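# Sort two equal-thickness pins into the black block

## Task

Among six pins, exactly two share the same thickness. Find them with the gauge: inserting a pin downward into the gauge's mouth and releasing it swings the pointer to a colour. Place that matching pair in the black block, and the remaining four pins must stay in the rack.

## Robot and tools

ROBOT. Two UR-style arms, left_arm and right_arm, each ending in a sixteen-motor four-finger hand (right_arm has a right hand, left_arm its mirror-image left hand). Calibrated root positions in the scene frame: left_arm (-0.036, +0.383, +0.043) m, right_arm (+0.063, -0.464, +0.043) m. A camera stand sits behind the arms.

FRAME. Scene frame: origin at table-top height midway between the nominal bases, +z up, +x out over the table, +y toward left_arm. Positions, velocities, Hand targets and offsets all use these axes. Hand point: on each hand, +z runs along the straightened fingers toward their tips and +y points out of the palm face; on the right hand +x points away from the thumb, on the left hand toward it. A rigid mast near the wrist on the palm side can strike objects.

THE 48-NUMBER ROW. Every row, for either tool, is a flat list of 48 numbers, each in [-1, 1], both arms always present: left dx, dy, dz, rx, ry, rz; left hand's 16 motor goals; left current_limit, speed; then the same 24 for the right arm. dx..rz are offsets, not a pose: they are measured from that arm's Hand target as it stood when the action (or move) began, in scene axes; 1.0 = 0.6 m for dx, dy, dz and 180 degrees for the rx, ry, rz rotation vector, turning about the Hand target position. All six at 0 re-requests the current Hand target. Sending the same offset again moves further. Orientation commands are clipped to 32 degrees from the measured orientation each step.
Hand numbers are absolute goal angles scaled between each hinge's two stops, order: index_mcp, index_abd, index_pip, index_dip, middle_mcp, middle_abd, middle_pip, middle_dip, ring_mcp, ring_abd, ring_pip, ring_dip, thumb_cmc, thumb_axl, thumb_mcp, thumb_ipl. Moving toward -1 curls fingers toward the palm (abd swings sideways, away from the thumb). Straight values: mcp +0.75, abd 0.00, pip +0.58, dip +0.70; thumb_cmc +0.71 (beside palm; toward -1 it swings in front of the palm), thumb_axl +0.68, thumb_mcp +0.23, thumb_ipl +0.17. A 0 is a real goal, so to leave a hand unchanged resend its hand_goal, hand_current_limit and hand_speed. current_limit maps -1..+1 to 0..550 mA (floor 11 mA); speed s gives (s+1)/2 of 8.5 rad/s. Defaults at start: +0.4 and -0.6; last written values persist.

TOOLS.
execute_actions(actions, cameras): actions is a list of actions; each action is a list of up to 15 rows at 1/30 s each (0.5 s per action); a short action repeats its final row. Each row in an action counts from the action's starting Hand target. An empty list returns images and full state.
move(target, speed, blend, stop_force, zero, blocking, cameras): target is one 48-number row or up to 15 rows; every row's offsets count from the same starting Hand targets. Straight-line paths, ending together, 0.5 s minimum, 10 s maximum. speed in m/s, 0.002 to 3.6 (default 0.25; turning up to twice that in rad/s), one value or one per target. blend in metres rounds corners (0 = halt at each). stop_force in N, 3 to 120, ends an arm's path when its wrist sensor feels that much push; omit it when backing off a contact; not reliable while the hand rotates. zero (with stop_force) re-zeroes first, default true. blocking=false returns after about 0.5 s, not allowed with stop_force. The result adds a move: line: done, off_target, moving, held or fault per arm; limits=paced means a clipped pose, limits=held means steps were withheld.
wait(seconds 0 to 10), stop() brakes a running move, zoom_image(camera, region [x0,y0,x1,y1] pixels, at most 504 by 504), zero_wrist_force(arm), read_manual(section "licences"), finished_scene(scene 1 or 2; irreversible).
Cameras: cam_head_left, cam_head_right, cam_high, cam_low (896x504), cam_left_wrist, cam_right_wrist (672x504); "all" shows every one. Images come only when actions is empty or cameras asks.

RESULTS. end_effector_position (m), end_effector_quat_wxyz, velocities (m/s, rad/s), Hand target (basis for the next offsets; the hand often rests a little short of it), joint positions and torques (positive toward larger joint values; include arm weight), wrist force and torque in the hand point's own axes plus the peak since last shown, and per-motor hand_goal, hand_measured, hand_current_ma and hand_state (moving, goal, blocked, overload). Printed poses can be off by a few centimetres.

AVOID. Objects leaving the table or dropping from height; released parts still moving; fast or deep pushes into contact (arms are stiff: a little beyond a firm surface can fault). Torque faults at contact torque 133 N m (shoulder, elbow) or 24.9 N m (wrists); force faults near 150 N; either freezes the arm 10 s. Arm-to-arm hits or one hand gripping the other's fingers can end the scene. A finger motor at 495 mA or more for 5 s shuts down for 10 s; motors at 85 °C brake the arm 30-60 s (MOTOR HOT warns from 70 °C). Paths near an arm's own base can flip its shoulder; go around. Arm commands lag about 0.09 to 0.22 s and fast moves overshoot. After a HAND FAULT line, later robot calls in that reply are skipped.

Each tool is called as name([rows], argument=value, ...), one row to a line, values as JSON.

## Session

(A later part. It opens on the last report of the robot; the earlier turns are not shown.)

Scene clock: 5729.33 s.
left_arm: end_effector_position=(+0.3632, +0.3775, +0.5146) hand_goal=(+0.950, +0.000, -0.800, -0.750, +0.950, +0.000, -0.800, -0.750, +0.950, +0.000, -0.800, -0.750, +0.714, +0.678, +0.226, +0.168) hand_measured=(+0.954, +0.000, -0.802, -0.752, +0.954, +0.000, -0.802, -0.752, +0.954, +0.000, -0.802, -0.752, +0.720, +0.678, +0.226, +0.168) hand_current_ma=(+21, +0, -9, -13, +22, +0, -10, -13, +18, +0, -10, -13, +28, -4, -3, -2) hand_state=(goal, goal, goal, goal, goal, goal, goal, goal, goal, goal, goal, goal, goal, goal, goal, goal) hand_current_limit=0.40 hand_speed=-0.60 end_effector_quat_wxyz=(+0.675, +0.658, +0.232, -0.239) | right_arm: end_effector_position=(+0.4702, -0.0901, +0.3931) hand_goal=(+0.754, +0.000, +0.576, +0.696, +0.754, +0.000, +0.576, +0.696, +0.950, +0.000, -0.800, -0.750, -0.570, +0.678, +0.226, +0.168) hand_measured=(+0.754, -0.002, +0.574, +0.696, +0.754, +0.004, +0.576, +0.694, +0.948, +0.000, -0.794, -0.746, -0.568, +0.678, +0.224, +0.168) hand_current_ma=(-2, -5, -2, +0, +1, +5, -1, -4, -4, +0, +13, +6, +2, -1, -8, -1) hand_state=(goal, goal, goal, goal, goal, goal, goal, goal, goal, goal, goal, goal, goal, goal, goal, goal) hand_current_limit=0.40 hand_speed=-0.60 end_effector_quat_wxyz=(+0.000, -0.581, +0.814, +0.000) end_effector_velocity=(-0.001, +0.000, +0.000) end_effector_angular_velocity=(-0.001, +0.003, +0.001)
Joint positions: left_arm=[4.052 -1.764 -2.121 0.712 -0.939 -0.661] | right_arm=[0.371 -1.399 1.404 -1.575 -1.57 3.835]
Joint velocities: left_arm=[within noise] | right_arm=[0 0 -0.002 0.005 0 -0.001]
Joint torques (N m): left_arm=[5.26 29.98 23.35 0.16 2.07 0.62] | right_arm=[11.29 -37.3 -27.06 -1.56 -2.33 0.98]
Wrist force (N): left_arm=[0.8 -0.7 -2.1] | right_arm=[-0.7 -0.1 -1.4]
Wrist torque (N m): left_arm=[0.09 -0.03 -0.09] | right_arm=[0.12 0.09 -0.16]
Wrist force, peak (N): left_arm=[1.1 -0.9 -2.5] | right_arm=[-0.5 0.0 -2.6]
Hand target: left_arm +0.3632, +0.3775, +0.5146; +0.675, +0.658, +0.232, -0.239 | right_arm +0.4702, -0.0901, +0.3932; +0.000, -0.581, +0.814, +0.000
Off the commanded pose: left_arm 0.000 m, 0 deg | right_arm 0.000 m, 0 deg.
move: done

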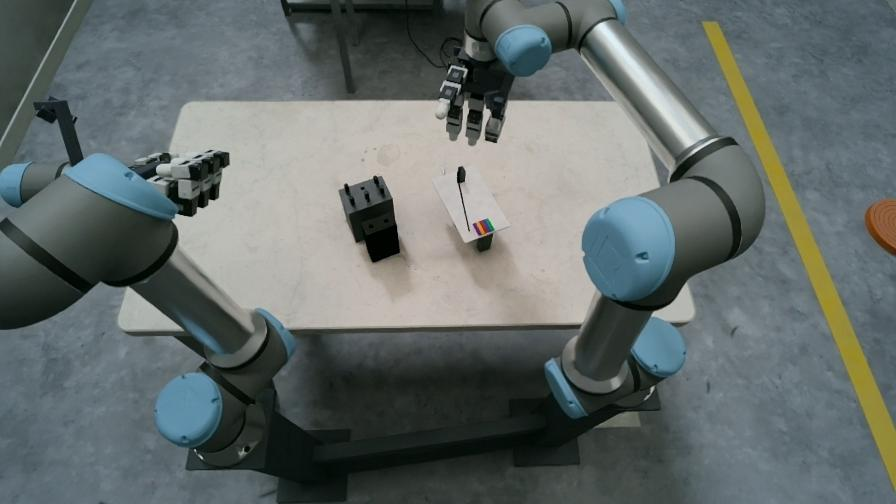

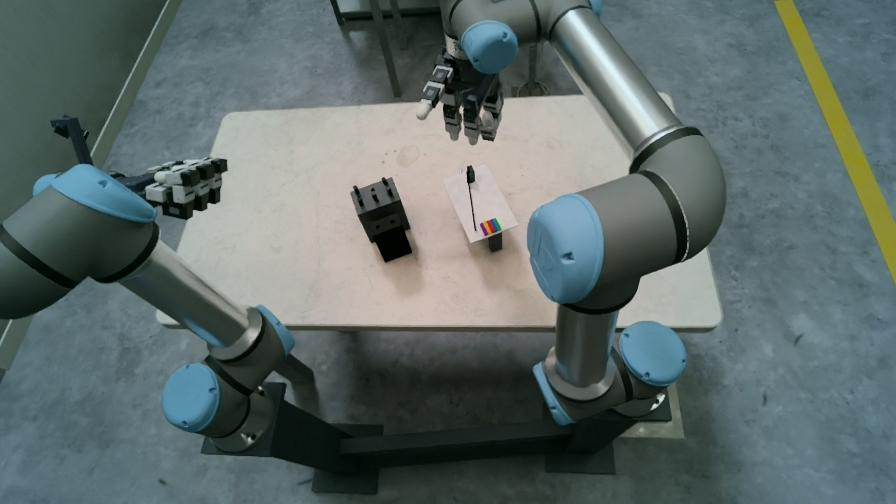

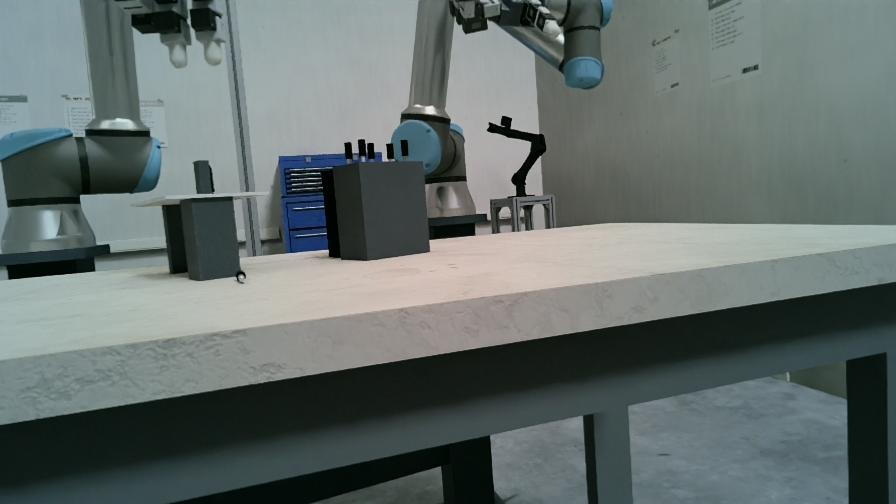

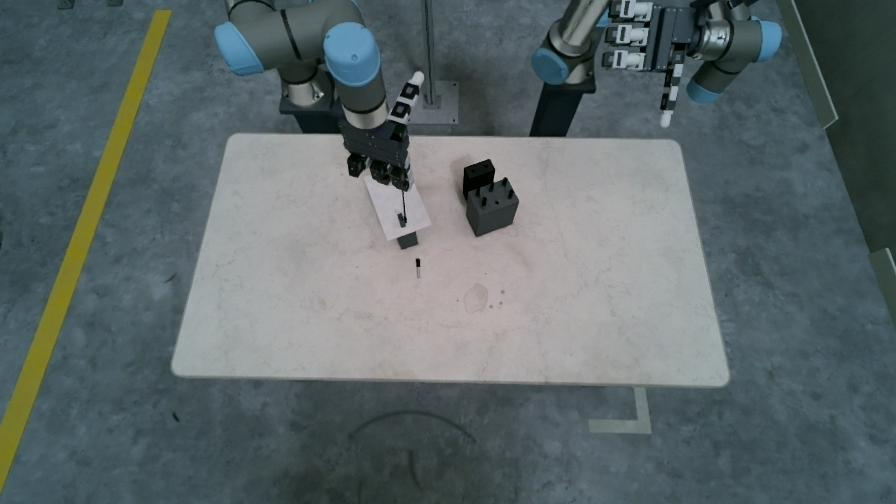

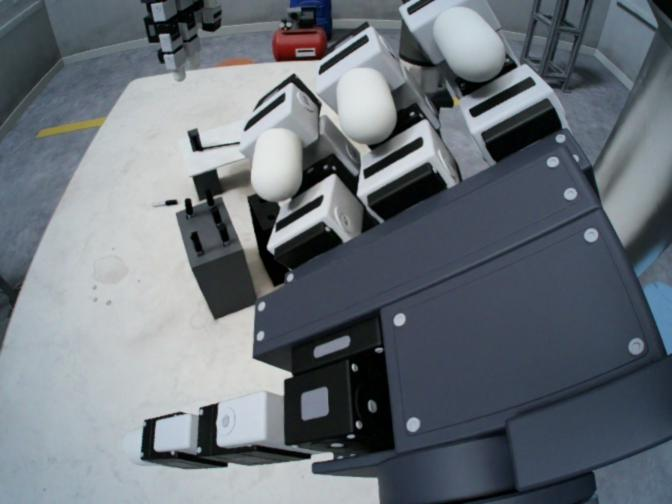

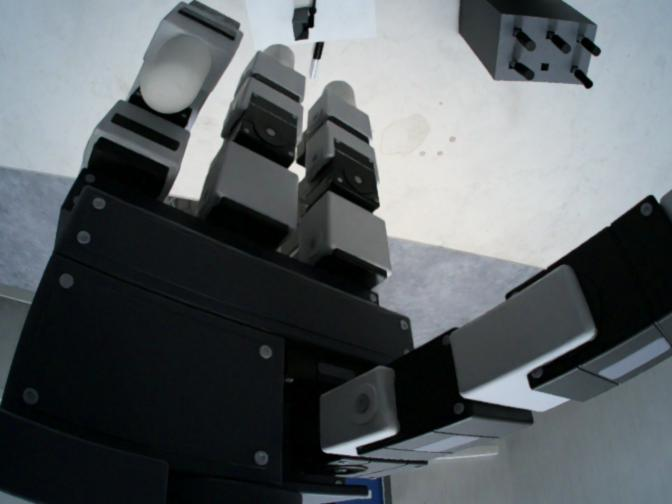

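wait(seconds=0, cameras=["cam_low","cam_right_wrist","cam_left_wrist","cam_high"])

zoom_image(camera="cam_low", region=[400, 245, 440, 285])

zoom_image(camera="cam_low", region=[360, 150, 530, 290])

zoom_image(camera="cam_high", region=[200, 240, 270, 300])

Scene clock: 5739.43 s.
left_arm: end_effector_position=(+0.3632, +0.3775, +0.5146) hand_goal=(+0.950, +0.000, -0.800, -0.750, +0.950, +0.000, -0.800, -0.750, +0.950, +0.000, -0.800, -0.750, +0.714, +0.678, +0.226, +0.168) hand_measured=(+0.954, +0.000, -0.802, -0.752, +0.954, +0.000, -0.802, -0.752, +0.954, +0.000, -0.802, -0.752, +0.720, +0.678, +0.226, +0.168) hand_current_ma=(+21, +0, -9, -13, +22, +0, -10, -13, +18, +0, -10, -13, +28, -4, -3, -2) hand_state=(goal, goal, goal, goal, goal, goal, goal, goal, goal, goal, goal, goal, goal, goal, goal, goal) hand_current_limit=0.40 hand_speed=-0.60 end_effector_quat_wxyz=(+0.675, +0.658, +0.232, -0.239) | right_arm: end_effector_position=(+0.4702, -0.0901, +0.3932) hand_goal=(+0.754, +0.000, +0.576, +0.696, +0.754, +0.000, +0.576, +0.696, +0.950, +0.000, -0.800, -0.750, -0.570, +0.678, +0.226, +0.168) hand_measured=(+0.754, -0.002, +0.574, +0.696, +0.754, +0.004, +0.576, +0.694, +0.948, +0.000, -0.794, -0.746, -0.568, +0.678, +0.224, +0.168) hand_current_ma=(-2, -5, -2, +0, +1, +5, -1, -4, -4, +0, +13, +6, +2, -1, -8, -1) hand_state=(goal, goal, goal, goal, goal, goal, goal, goal, goal, goal, goal, goal, goal, goal, goal, goal) hand_current_limit=0.40 hand_speed=-0.60 end_effector_quat_wxyz=(+0.000, -0.581, +0.814, +0.000)
Joint positions: left_arm=[4.052 -1.764 -2.121 0.712 -0.939 -0.661] | right_arm=[0.371 -1.399 1.403 -1.575 -1.57 3.835]
Joint torques (N m): left_arm=[5.69 29.67 22.37 -0.02 1.88 0.57] | right_arm=[11.52 -37.59 -27.41 -1.17 -2.5 1.18]
Wrist force (N): left_arm=[0.9 -0.6 -2.0] | right_arm=[-0.5 -0.3 -1.7]
Wrist torque (N m): left_arm=[0.09 -0.05 -0.07] | right_arm=[0.12 0.07 -0.15]
Wrist force, peak (N): left_arm=[1.2 -0.9 -2.4] | right_arm=[-0.4 0.2 -2.0]
Hand target: left_arm +0.3632, +0.3775, +0.5146; +0.675, +0.658, +0.232, -0.239 | right_arm +0.4702, -0.0901, +0.3932; +0.000, -0.581, +0.814, +0.000
Off the commanded pose: left_arm 0.000 m, 0 deg | right_arm 0.000 m, 0 deg.
Images, in order (width x height): cam_high 896x504, cam_low 896x504, cam_left_wrist 672x504, cam_right_wrist 672x504.

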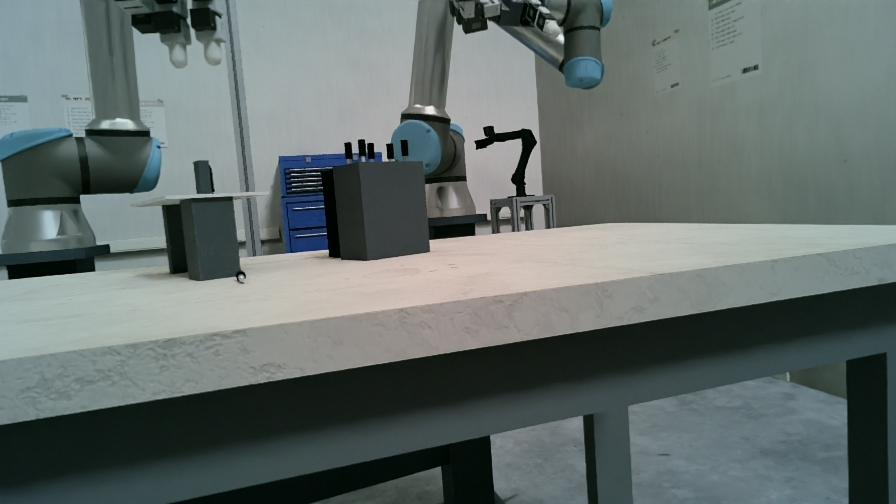

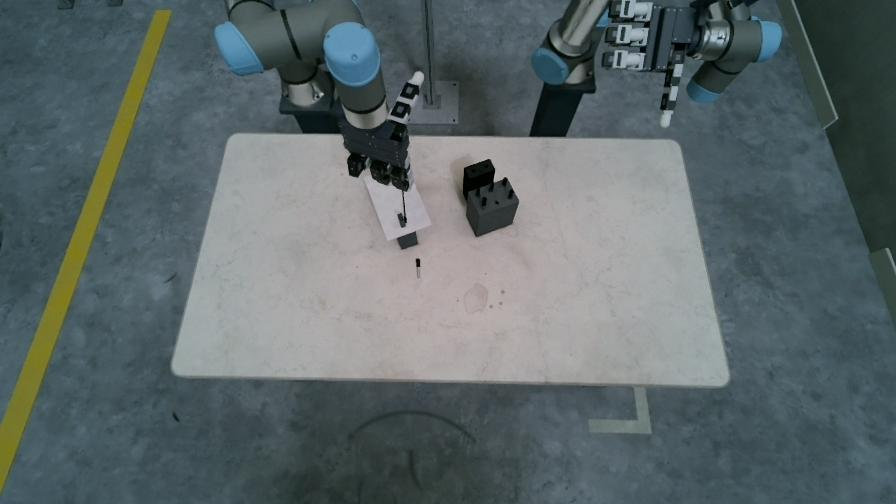

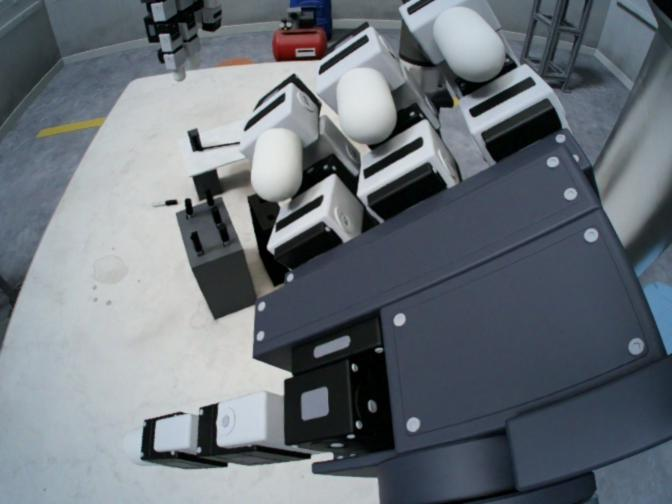

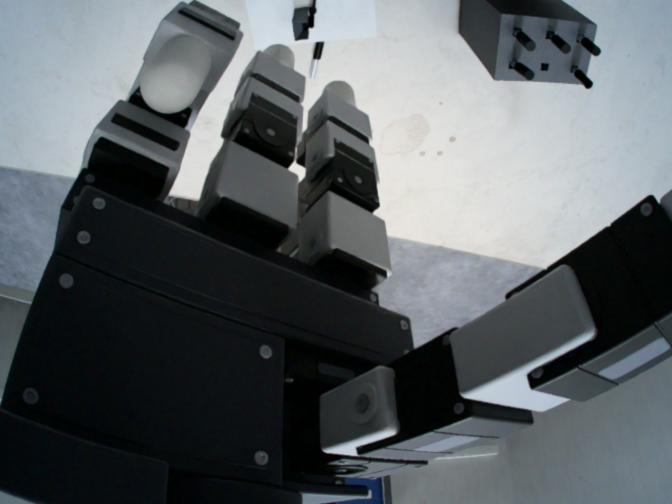

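Scaled by 12.600.

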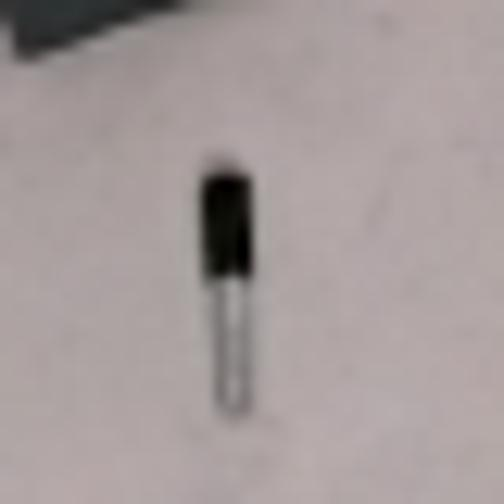

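Scaled by 2.965.

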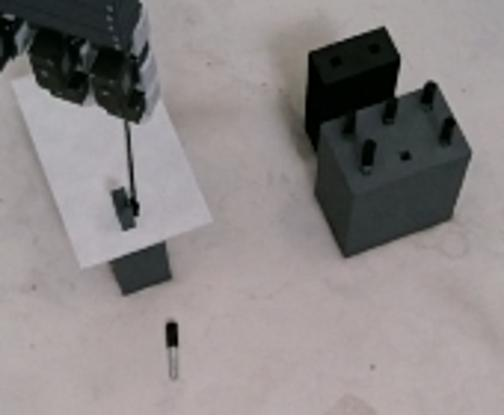

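Scaled by 7.200.

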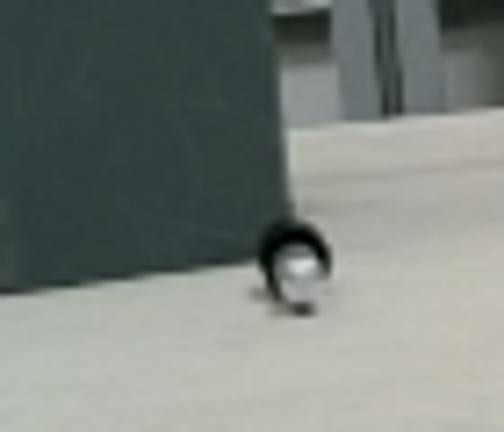

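execute_actions(actions=[], cameras=["all"])

Scene clock: 5760.97 s.
left_arm: end_effector_position=(+0.3632, +0.3775, +0.5146) hand_goal=(+0.950, +0.000, -0.800, -0.750, +0.950, +0.000, -0.800, -0.750, +0.950, +0.000, -0.800, -0.750, +0.714, +0.678, +0.226, +0.168) hand_measured=(+0.954, +0.000, -0.802, -0.752, +0.954, +0.000, -0.802, -0.752, +0.954, +0.000, -0.802, -0.752, +0.720, +0.678, +0.226, +0.168) hand_current_ma=(+21, +0, -9, -13, +22, +0, -10, -13, +18, +0, -10, -13, +28, -4, -3, -2) hand_state=(goal, goal, goal, goal, goal, goal, goal, goal, goal, goal, goal, goal, goal, goal, goal, goal) hand_current_limit=0.40 hand_speed=-0.60 end_effector_quat_wxyz=(+0.675, +0.658, +0.232, -0.239) | right_arm: end_effector_position=(+0.4702, -0.0901, +0.3932) hand_goal=(+0.754, +0.000, +0.576, +0.696, +0.754, +0.000, +0.576, +0.696, +0.950, +0.000, -0.800, -0.750, -0.570, +0.678, +0.226, +0.168) hand_measured=(+0.754, -0.002, +0.574, +0.696, +0.754, +0.004, +0.576, +0.694, +0.948, +0.000, -0.794, -0.746, -0.568, +0.678, +0.224, +0.168) hand_current_ma=(-2, -5, -2, +0, +1, +5, -1, -4, -4, +0, +13, +6, +2, -1, -8, -1) hand_state=(goal, goal, goal, goal, goal, goal, goal, goal, goal, goal, goal, goal, goal, goal, goal, goal) hand_current_limit=0.40 hand_speed=-0.60 end_effector_quat_wxyz=(+0.000, -0.581, +0.814, +0.000)
Joint positions: left_arm=[4.052 -1.764 -2.121 0.712 -0.939 -0.661] | right_arm=[0.371 -1.399 1.403 -1.575 -1.57 3.835]
Joint velocities: within noise
Joint torques (N m): left_arm=[6.38 30.19 22.02 -0.11 2.05 0.77] | right_arm=[10.73 -37.95 -27.12 -1.29 -2.42 0.98]
Motor temperatures (°C): left_arm=[27 30 26 30 32 30] | right_arm=[26 29 31 36 37 35]
Wrist force (N): left_arm=[0.9 -0.7 -1.9] | right_arm=[-0.5 -0.2 -1.3]
Wrist torque (N m): left_arm=[0.07 -0.04 -0.08] | right_arm=[0.11 0.07 -0.15]
Wrist force, peak (N): left_arm=[1.2 -0.9 -2.4] | right_arm=[-0.7 -0.4 -1.9]
Hand target: left_arm +0.3632, +0.3775, +0.5146; +0.675, +0.658, +0.232, -0.239 | right_arm +0.4702, -0.0901, +0.3932; +0.000, -0.581, +0.814, +0.000
Off the commanded pose: left_arm 0.000 m, 0 deg | right_arm 0.000 m, 0 deg.

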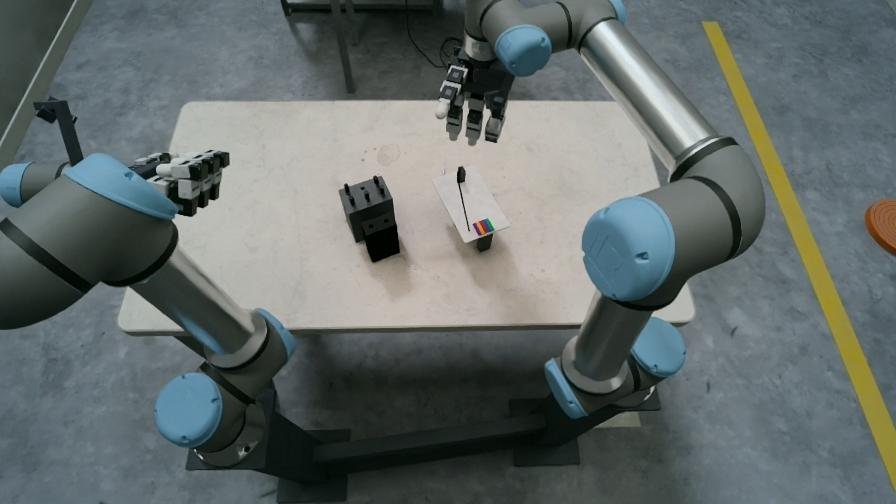

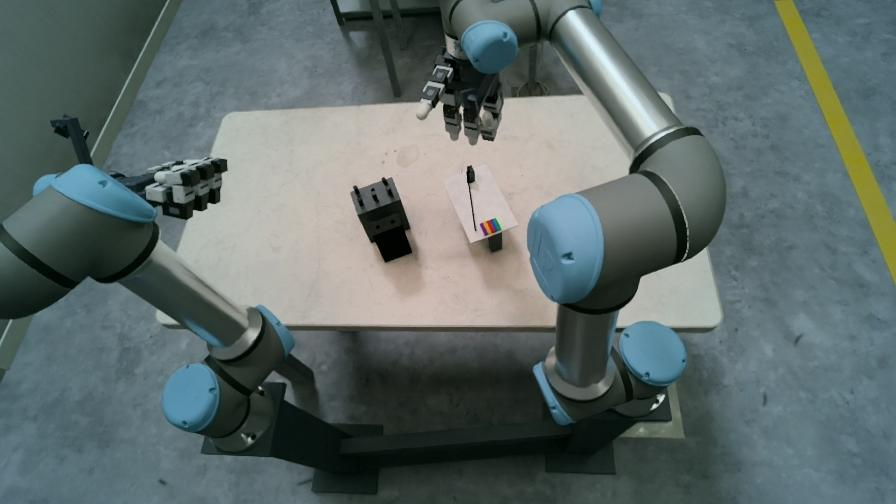

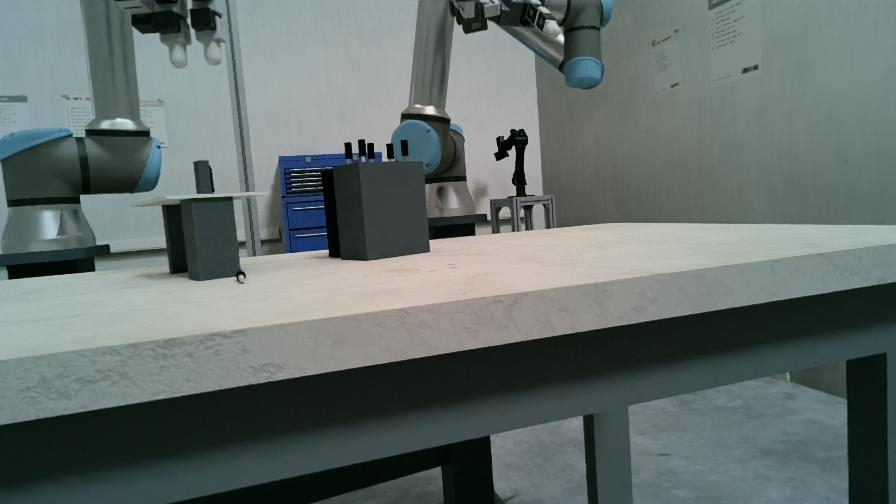

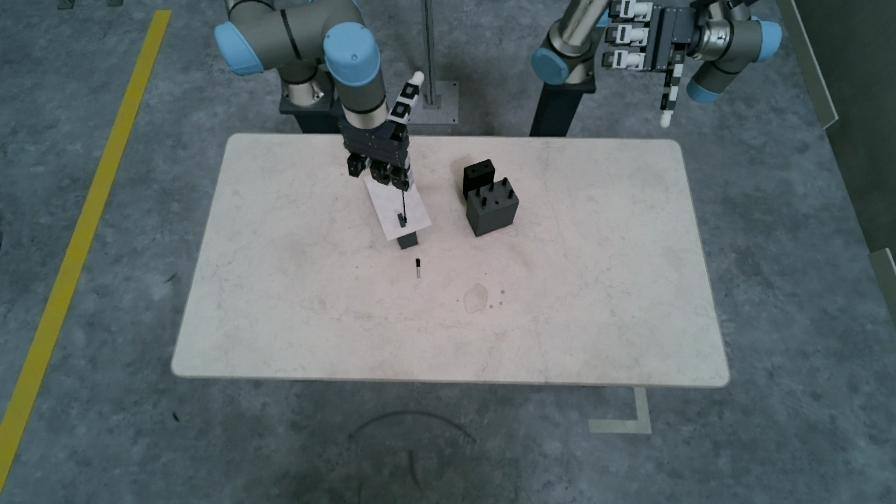

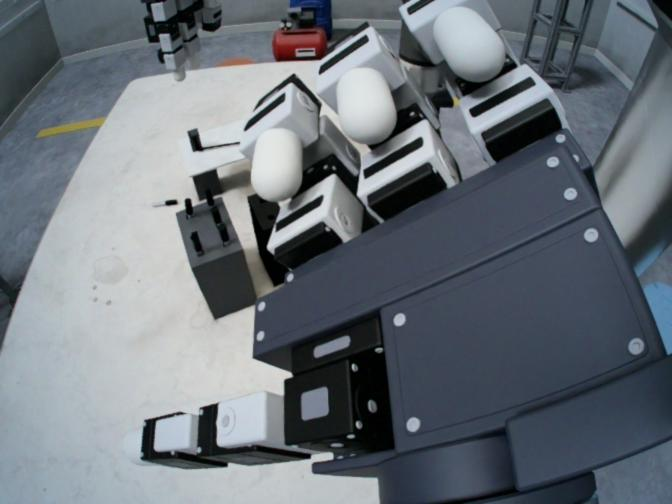

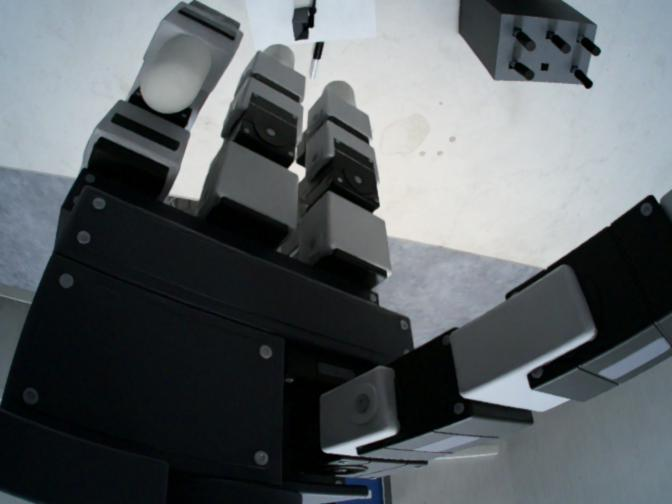

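zoom_image(camera="cam_low", region=[380, 215, 460, 295])

zoom_image(camera="cam_right_wrist", region=[230, 0, 400, 120])

zoom_image(camera="cam_left_wrist", region=[130, 120, 290, 240])

zoom_image(camera="cam_head_left", region=[420, 140, 540, 260])

Scaled by 6.300.

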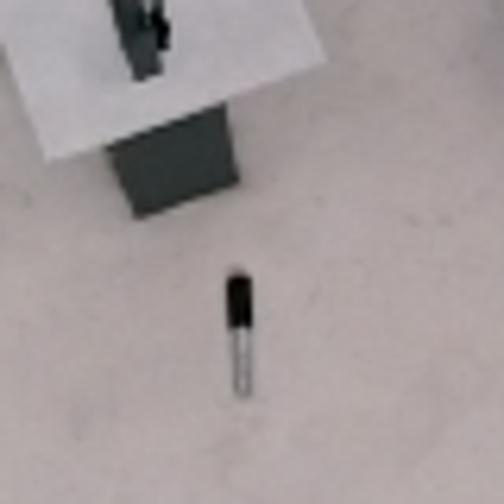

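Scaled by 2.965 from the camera's 672x504 image, which has a finer 960x720 frame.

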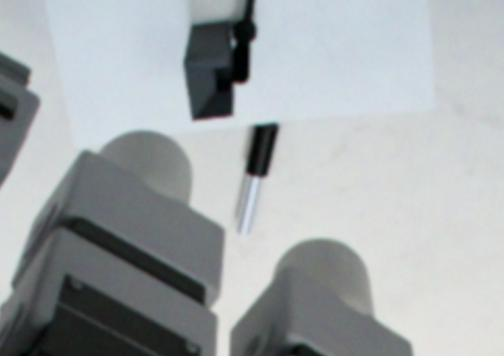

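Scaled by 3.150 from the camera's 672x504 image, which has a finer 960x720 frame.

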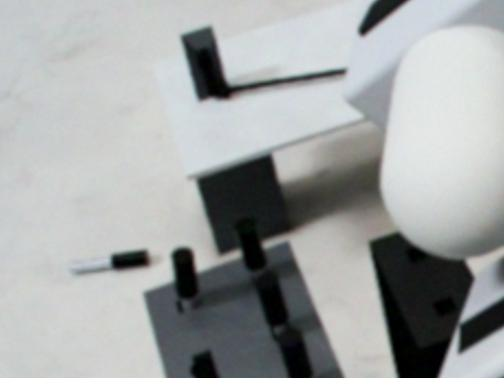

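Scaled by 4.200.

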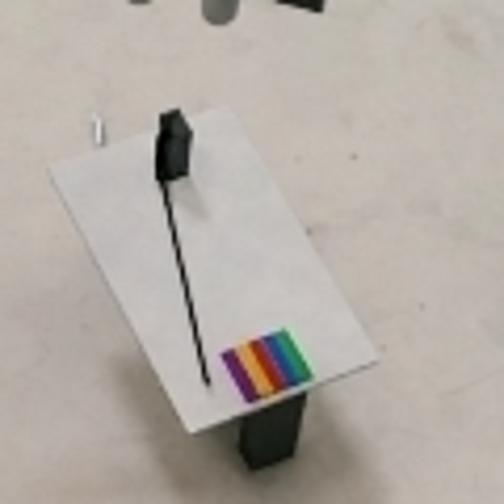

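move(target=[0,0,0,0,0,0, 0.95,0,-0.8,-0.75,0.95,0,-0.8,-0.75,0.95,0,-0.8,-0.75,0.714,0.678,0.226,0.168,0.4,-0.6, 0.2163,-0.0165,0.0447,0,0,0.5667, 0.754,0,0.576,0.696,0.754,0,0.576,0.696,0.95,0,-0.8,-0.75,-0.571,0.678,0.226,0.168,0.4,-0.6], speed=0.5)

move(target=[0,0,0,0,0,0, 0.95,0,-0.8,-0.75,0.95,0,-0.8,-0.75,0.95,0,-0.8,-0.75,0.714,0.678,0.226,0.168,0.4,-0.6, 0.1795,0.0493,-0.0447,0,0,0.5667, 0.754,0,0.576,0.696,0.754,0,0.576,0.696,0.95,0,-0.8,-0.75,-0.571,0.678,0.226,0.168,0.4,-0.6], speed=0.5, cameras=["cam_low","cam_right_wrist","cam_left_wrist","cam_high"])

Scene clock: 5947.30 s.
left_arm: end_effector_position=(+0.3632, +0.3775, +0.5146) hand_goal=(+0.950, +0.000, -0.800, -0.750, +0.950, +0.000, -0.800, -0.750, +0.950, +0.000, -0.800, -0.750, +0.714, +0.678, +0.226, +0.168) hand_measured=(+0.954, +0.000, -0.802, -0.752, +0.954, +0.000, -0.802, -0.752, +0.954, +0.000, -0.802, -0.752, +0.720, +0.678, +0.226, +0.168) hand_current_ma=(+21, +0, -9, -13, +22, +0, -10, -13, +18, +0, -10, -13, +28, -4, -3, -2) hand_state=(goal, goal, goal, goal, goal, goal, goal, goal, goal, goal, goal, goal, goal, goal, goal, goal) hand_current_limit=0.40 hand_speed=-0.60 end_effector_quat_wxyz=(+0.675, +0.658, +0.232, -0.239) | right_arm: end_effector_position=(+0.6000, -0.1000, +0.4200) hand_goal=(+0.754, +0.000, +0.576, +0.696, +0.754, +0.000, +0.576, +0.696, +0.950, +0.000, -0.800, -0.750, -0.570, +0.678, +0.226, +0.168) hand_measured=(+0.754, -0.002, +0.574, +0.696, +0.754, +0.002, +0.576, +0.694, +0.948, +0.000, -0.794, -0.746, -0.568, +0.678, +0.224, +0.168) hand_current_ma=(-2, -5, -2, +0, +1, +5, -1, -4, -4, +0, +13, +6, +2, -1, -8, -1) hand_state=(goal, goal, goal, goal, goal, goal, goal, goal, goal, goal, goal, goal, goal, goal, goal, goal) hand_current_limit=0.40 hand_speed=-0.60 end_effector_quat_wxyz=(+0.000, +0.998, -0.061, +0.000) end_effector_velocity=(+0.000, +0.000, +0.000) end_effector_angular_velocity=(+0.000, +0.001, +0.005)
Joint positions: left_arm=[4.052 -1.764 -2.121 0.712 -0.939 -0.661] | right_arm=[0.487 -1.002 0.781 -1.349 -1.571 2.171]
Joint velocities: left_arm=[within noise] | right_arm=[0 0.001 -0.001 0.001 0 -0.005]
Joint torques (N m): left_arm=[5.16 30.67 22.68 0.16 2.24 0.76] | right_arm=[11.16 -36.94 -25.47 -1.17 2.36 -1.09]
Wrist force (N): left_arm=[1.1 -0.7 -2.0] | right_arm=[-0.5 0.0 -1.4]
Wrist torque (N m): left_arm=[0.07 -0.07 -0.05] | right_arm=[0.15 -0.01 0.00]
Wrist force, peak (N): left_arm=[1.1 -0.9 -2.4] | right_arm=[-0.7 -0.3 -2.1]
Hand target: left_arm +0.3632, +0.3775, +0.5146; +0.675, +0.658, +0.232, -0.239 | right_arm +0.6000, -0.1000, +0.4200; +0.000, +0.998, -0.061, +0.000
Off the commanded pose: left_arm 0.000 m, 0 deg | right_arm 0.000 m, 0 deg.
move: done

Scene clock: 5950.07 s.
left_arm: end_effector_position=(+0.3632, +0.3775, +0.5146) hand_goal=(+0.950, +0.000, -0.800, -0.750, +0.950, +0.000, -0.800, -0.750, +0.950, +0.000, -0.800, -0.750, +0.714, +0.678, +0.226, +0.168) hand_measured=(+0.954, +0.000, -0.802, -0.752, +0.954, +0.000, -0.802, -0.752, +0.954, +0.000, -0.802, -0.752, +0.720, +0.678, +0.226, +0.168) hand_current_ma=(+21, +0, -9, -13, +22, +0, -10, -13, +18, +0, -10, -13, +28, -4, -3, -2) hand_state=(goal, goal, goal, goal, goal, goal, goal, goal, goal, goal, goal, goal, goal, goal, goal, goal) hand_current_limit=0.40 hand_speed=-0.60 end_effector_quat_wxyz=(+0.675, +0.658, +0.232, -0.239) | right_arm: end_effector_position=(+0.7077, -0.0704, +0.3932) hand_goal=(+0.754, +0.000, +0.576, +0.696, +0.754, +0.000, +0.576, +0.696, +0.950, +0.000, -0.800, -0.750, -0.570, +0.678, +0.226, +0.168) hand_measured=(+0.754, -0.002, +0.574, +0.696, +0.754, +0.002, +0.576, +0.694, +0.948, +0.000, -0.794, -0.746, -0.568, +0.678, +0.224, +0.168) hand_current_ma=(-2, -5, -2, +0, +1, +5, -1, -4, -4, +0, +13, +6, +2, -1, -8, -1) hand_state=(goal, goal, goal, goal, goal, goal, goal, goal, goal, goal, goal, goal, goal, goal, goal, goal) hand_current_limit=0.40 hand_speed=-0.60 end_effector_quat_wxyz=(+0.000, +0.676, +0.737, +0.000)
Joint positions: left_arm=[4.052 -1.764 -2.121 0.712 -0.939 -0.661] | right_arm=[0.447 -1.111 1.018 -1.479 -1.571 0.351]
Joint torques (N m): left_arm=[5.36 30.24 22.99 -0.08 2.08 0.74] | right_arm=[-9.41 -49.79 -15.05 -4.02 2.47 -1.46]
Wrist force (N): left_arm=[0.8 -0.8 -1.9] | right_arm=[-0.5 -0.1 -1.6]
Wrist torque (N m): left_arm=[0.05 -0.03 -0.08] | right_arm=[0.14 0.08 0.01]
Wrist force, peak (N): left_arm=[1.1 -1.0 -2.3] | right_arm=[-0.7 -0.7 -1.7]
Hand target: left_arm +0.3632, +0.3775, +0.5146; +0.675, +0.658, +0.232, -0.239 | right_arm +0.7077, -0.0704, +0.3932; +0.000, +0.676, +0.737, +0.000
Off the commanded pose: left_arm 0.000 m, 0 deg | right_arm 0.000 m, 0 deg.
move: done
Images, in order (width x height): cam_high 896x504, cam_low 896x504, cam_left_wrist 672x504, cam_right_wrist 672x504.

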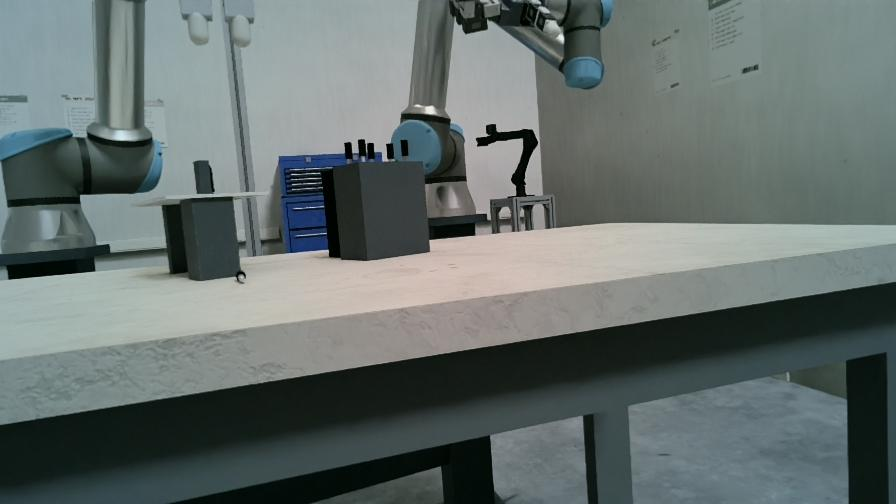

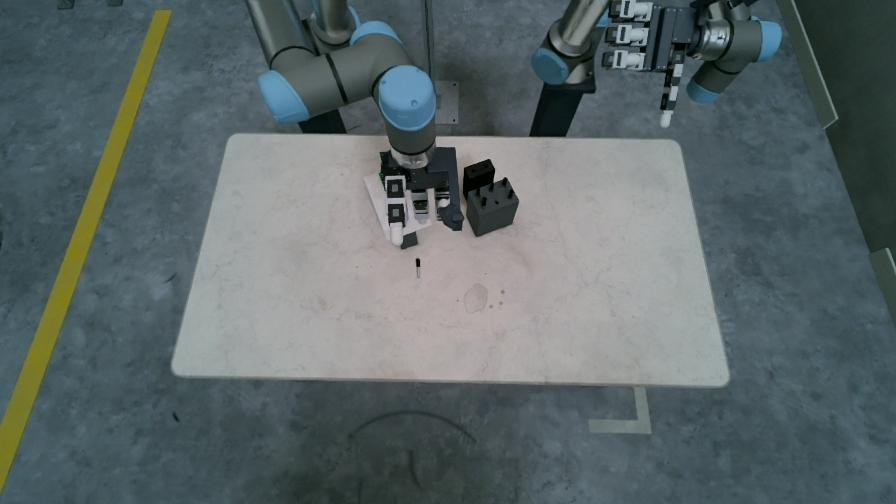

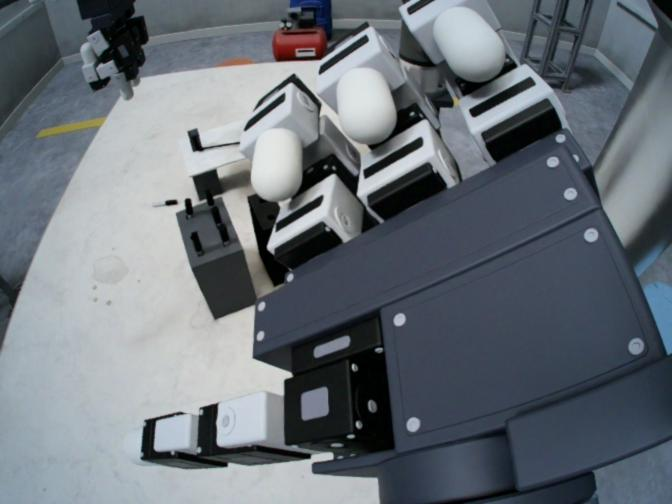

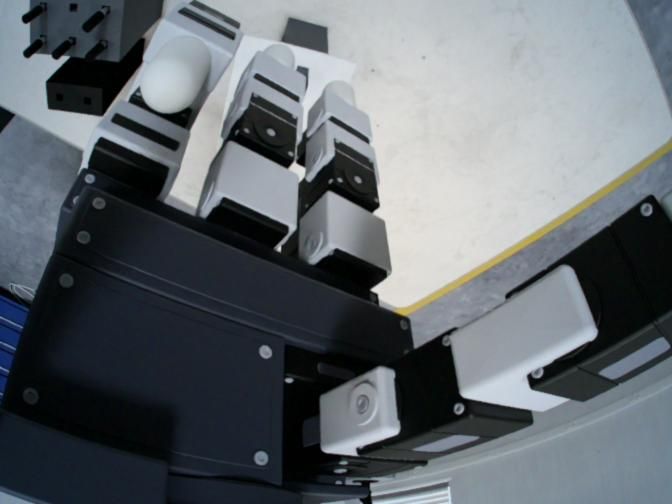

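zoom_image(camera="cam_right_wrist", region=[230, 0, 430, 150])

zoom_image(camera="cam_low", region=[370, 150, 490, 290])

Scaled by 2.520 from the camera's 672x504 image, which has a finer 960x720 frame.

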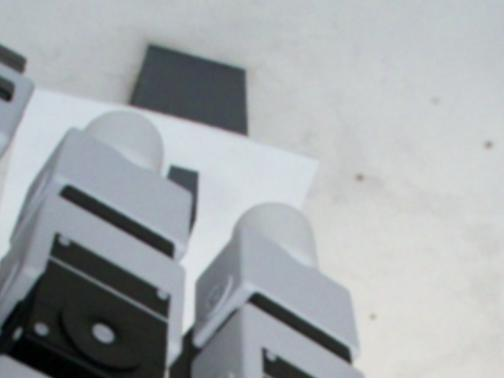

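Scaled by 3.600.

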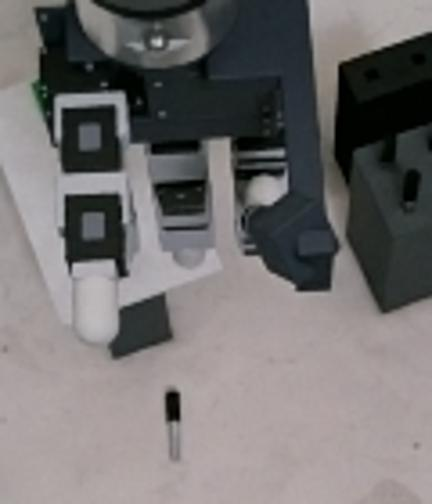

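move(target=[0,0,0,0,0,0, 0.95,0,-0.8,-0.75,0.95,0,-0.8,-0.75,0.95,0,-0.8,-0.75,0.714,0.678,0.226,0.168,0.4,-0.6, -0.1333,-0.016,0.03,0,0,-0.5, 0.754,0,0.576,0.696,0.754,0,0.576,0.696,0.95,0,-0.8,-0.75,-0.571,0.678,0.226,0.168,0.4,-0.6], speed=0.5)

move(target=[0,0,0,0,0,0, 0.95,0,-0.8,-0.75,0.95,0,-0.8,-0.75,0.95,0,-0.8,-0.75,0.714,0.678,0.226,0.168,0.4,-0.6, -0.1362,-0.0133,-0.0953,0,0,-0.5, 0.754,0,0.576,0.696,0.754,0,0.576,0.696,0.95,0,-0.8,-0.75,-0.571,0.678,0.226,0.168,0.4,-0.6], speed=0.5, cameras=["cam_low","cam_right_wrist"])

zoom_image(camera="cam_right_wrist", region=[230, 0, 430, 150])

zoom_image(camera="cam_low", region=[370, 150, 490, 290])

Scene clock: 6022.33 s.
left_arm: end_effector_position=(+0.3632, +0.3775, +0.5146) hand_goal=(+0.950, +0.000, -0.800, -0.750, +0.950, +0.000, -0.800, -0.750, +0.950, +0.000, -0.800, -0.750, +0.714, +0.678, +0.226, +0.168) hand_measured=(+0.954, +0.000, -0.802, -0.752, +0.954, +0.000, -0.802, -0.752, +0.954, +0.000, -0.802, -0.752, +0.720, +0.678, +0.226, +0.168) hand_current_ma=(+21, +0, -9, -13, +22, +0, -10, -13, +18, +0, -10, -13, +28, -4, -3, -2) hand_state=(goal, goal, goal, goal, goal, goal, goal, goal, goal, goal, goal, goal, goal, goal, goal, goal) hand_current_limit=0.40 hand_speed=-0.60 end_effector_quat_wxyz=(+0.675, +0.658, +0.232, -0.239) | right_arm: end_effector_position=(+0.6277, -0.0800, +0.4112) hand_goal=(+0.754, +0.000, +0.576, +0.696, +0.754, +0.000, +0.576, +0.696, +0.950, +0.000, -0.800, -0.750, -0.570, +0.678, +0.226, +0.168) hand_measured=(+0.754, -0.002, +0.574, +0.696, +0.754, +0.002, +0.576, +0.694, +0.948, +0.000, -0.794, -0.746, -0.568, +0.678, +0.224, +0.168) hand_current_ma=(-2, -5, -2, +0, +1, +5, -1, -4, -4, +0, +13, +6, +2, -1, -8, -1) hand_state=(goal, goal, goal, goal, goal, goal, goal, goal, goal, goal, goal, goal, goal, goal, goal, goal) hand_current_limit=0.40 hand_speed=-0.60 end_effector_quat_wxyz=(+0.000, +0.999, +0.044, +0.000) end_effector_velocity=(+0.000, +0.000, +0.000) end_effector_angular_velocity=(-0.001, +0.001, -0.005)
Joint positions: left_arm=[4.052 -1.764 -2.121 0.712 -0.939 -0.661] | right_arm=[0.511 -0.928 0.682 -1.325 -1.571 1.985]
Joint velocities: left_arm=[within noise] | right_arm=[-0.001 0 -0.001 0.002 0 0.005]
Joint torques (N m): left_arm=[5.74 29.57 22.35 0.1 2.05 0.8] | right_arm=[-10.07 -38.79 -24.73 -1.05 -2.54 1.22]
Wrist force (N): left_arm=[1.2 -0.8 -2.2] | right_arm=[-0.8 -0.3 -1.6]
Wrist torque (N m): left_arm=[0.07 -0.08 -0.05] | right_arm=[0.09 0.07 -0.17]
Wrist force, peak (N): left_arm=[1.3 -0.8 -2.3] | right_arm=[-0.4 -0.4 -2.1]
Hand target: left_arm +0.3632, +0.3775, +0.5146; +0.675, +0.658, +0.232, -0.239 | right_arm +0.6277, -0.0800, +0.4112; +0.000, +0.999, +0.044, +0.000
Off the commanded pose: left_arm 0.000 m, 0 deg | right_arm 0.000 m, 0 deg.
move: done

Scene clock: 6024.87 s.
left_arm: end_effector_position=(+0.3632, +0.3775, +0.5146) hand_goal=(+0.950, +0.000, -0.800, -0.750, +0.950, +0.000, -0.800, -0.750, +0.950, +0.000, -0.800, -0.750, +0.714, +0.678, +0.226, +0.168) hand_measured=(+0.954, +0.000, -0.802, -0.752, +0.954, +0.000, -0.802, -0.752, +0.954, +0.000, -0.802, -0.752, +0.720, +0.678, +0.226, +0.168) hand_current_ma=(+21, +0, -9, -13, +22, +0, -10, -13, +18, +0, -10, -13, +28, -4, -3, -2) hand_state=(goal, goal, goal, goal, goal, goal, goal, goal, goal, goal, goal, goal, goal, goal, goal, goal) hand_current_limit=0.40 hand_speed=-0.60 end_effector_quat_wxyz=(+0.675, +0.658, +0.232, -0.239) | right_arm: end_effector_position=(+0.5460, -0.0880, +0.3540) hand_goal=(+0.754, +0.000, +0.576, +0.696, +0.754, +0.000, +0.576, +0.696, +0.950, +0.000, -0.800, -0.750, -0.570, +0.678, +0.226, +0.168) hand_measured=(+0.754, -0.002, +0.574, +0.696, +0.754, +0.002, +0.576, +0.694, +0.948, +0.000, -0.794, -0.746, -0.568, +0.678, +0.224, +0.168) hand_current_ma=(-2, -5, -2, +0, +1, +5, -1, -4, -4, +0, +13, +6, +2, -1, -8, -1) hand_state=(goal, goal, goal, goal, goal, goal, goal, goal, goal, goal, goal, goal, goal, goal, goal, goal) hand_current_limit=0.40 hand_speed=-0.60 end_effector_quat_wxyz=(+0.000, +0.737, -0.675, +0.000)
Joint positions: left_arm=[4.052 -1.764 -2.121 0.712 -0.939 -0.661] | right_arm=[0.374 -1.16 1.19 -1.6 -1.57 3.419]
Joint torques (N m): left_arm=[5.37 29.69 22.81 0.07 2.01 0.87] | right_arm=[-9.95 -49.01 -14.3 -3.82 -2.33 1.56]
Wrist force (N): left_arm=[1.1 -0.8 -2.3] | right_arm=[-0.5 -0.2 -1.3]
Wrist torque (N m): left_arm=[0.09 -0.08 -0.05] | right_arm=[0.12 0.07 -0.14]
Wrist force, peak (N): left_arm=[1.1 -0.6 -2.5] | right_arm=[-0.9 -0.5 -1.9]
Hand target: left_arm +0.3632, +0.3775, +0.5146; +0.675, +0.658, +0.232, -0.239 | right_arm +0.5460, -0.0880, +0.3540; +0.000, +0.737, -0.676, +0.000
Off the commanded pose: left_arm 0.000 m, 0 deg | right_arm 0.000 m, 0 deg.
move: done
Images, in order (width x height): cam_low 896x504, cam_right_wrist 672x504.

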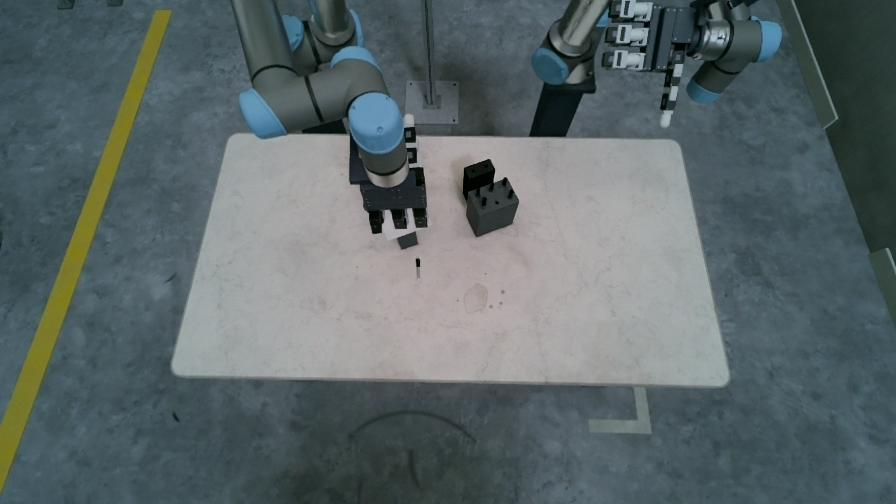

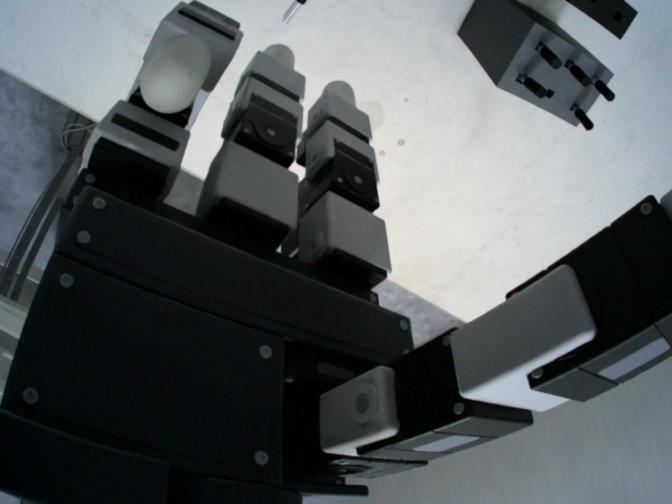

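Scaled by 2.520 from the camera's 672x504 image, which has a finer 960x720 frame.

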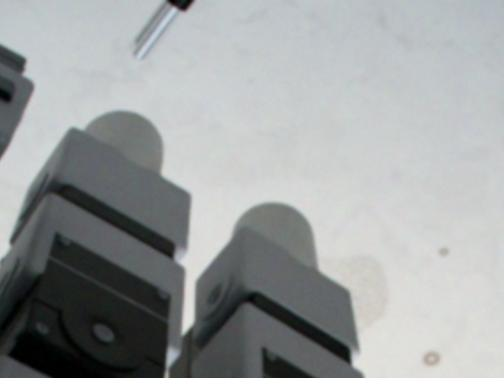

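Scaled by 3.600.

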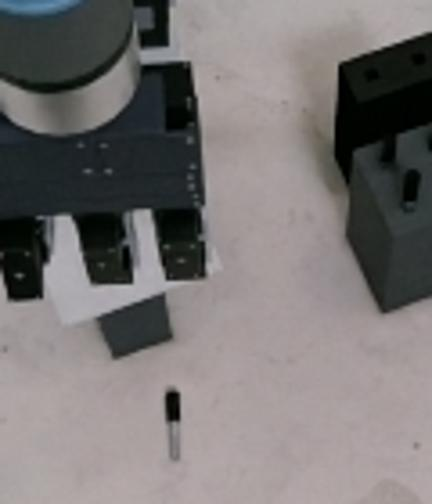

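zoom_image(camera="cam_right_wrist", region=[440, 0, 660, 150])

Scaled by 2.291 from the camera's 672x504 image, which has a finer 960x720 frame.

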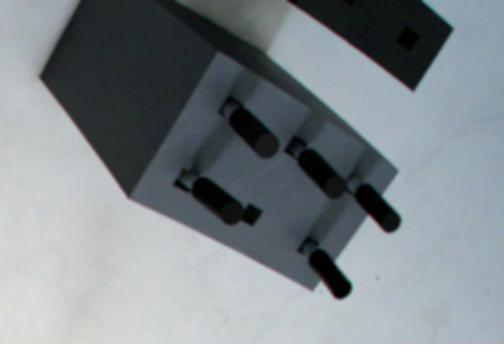

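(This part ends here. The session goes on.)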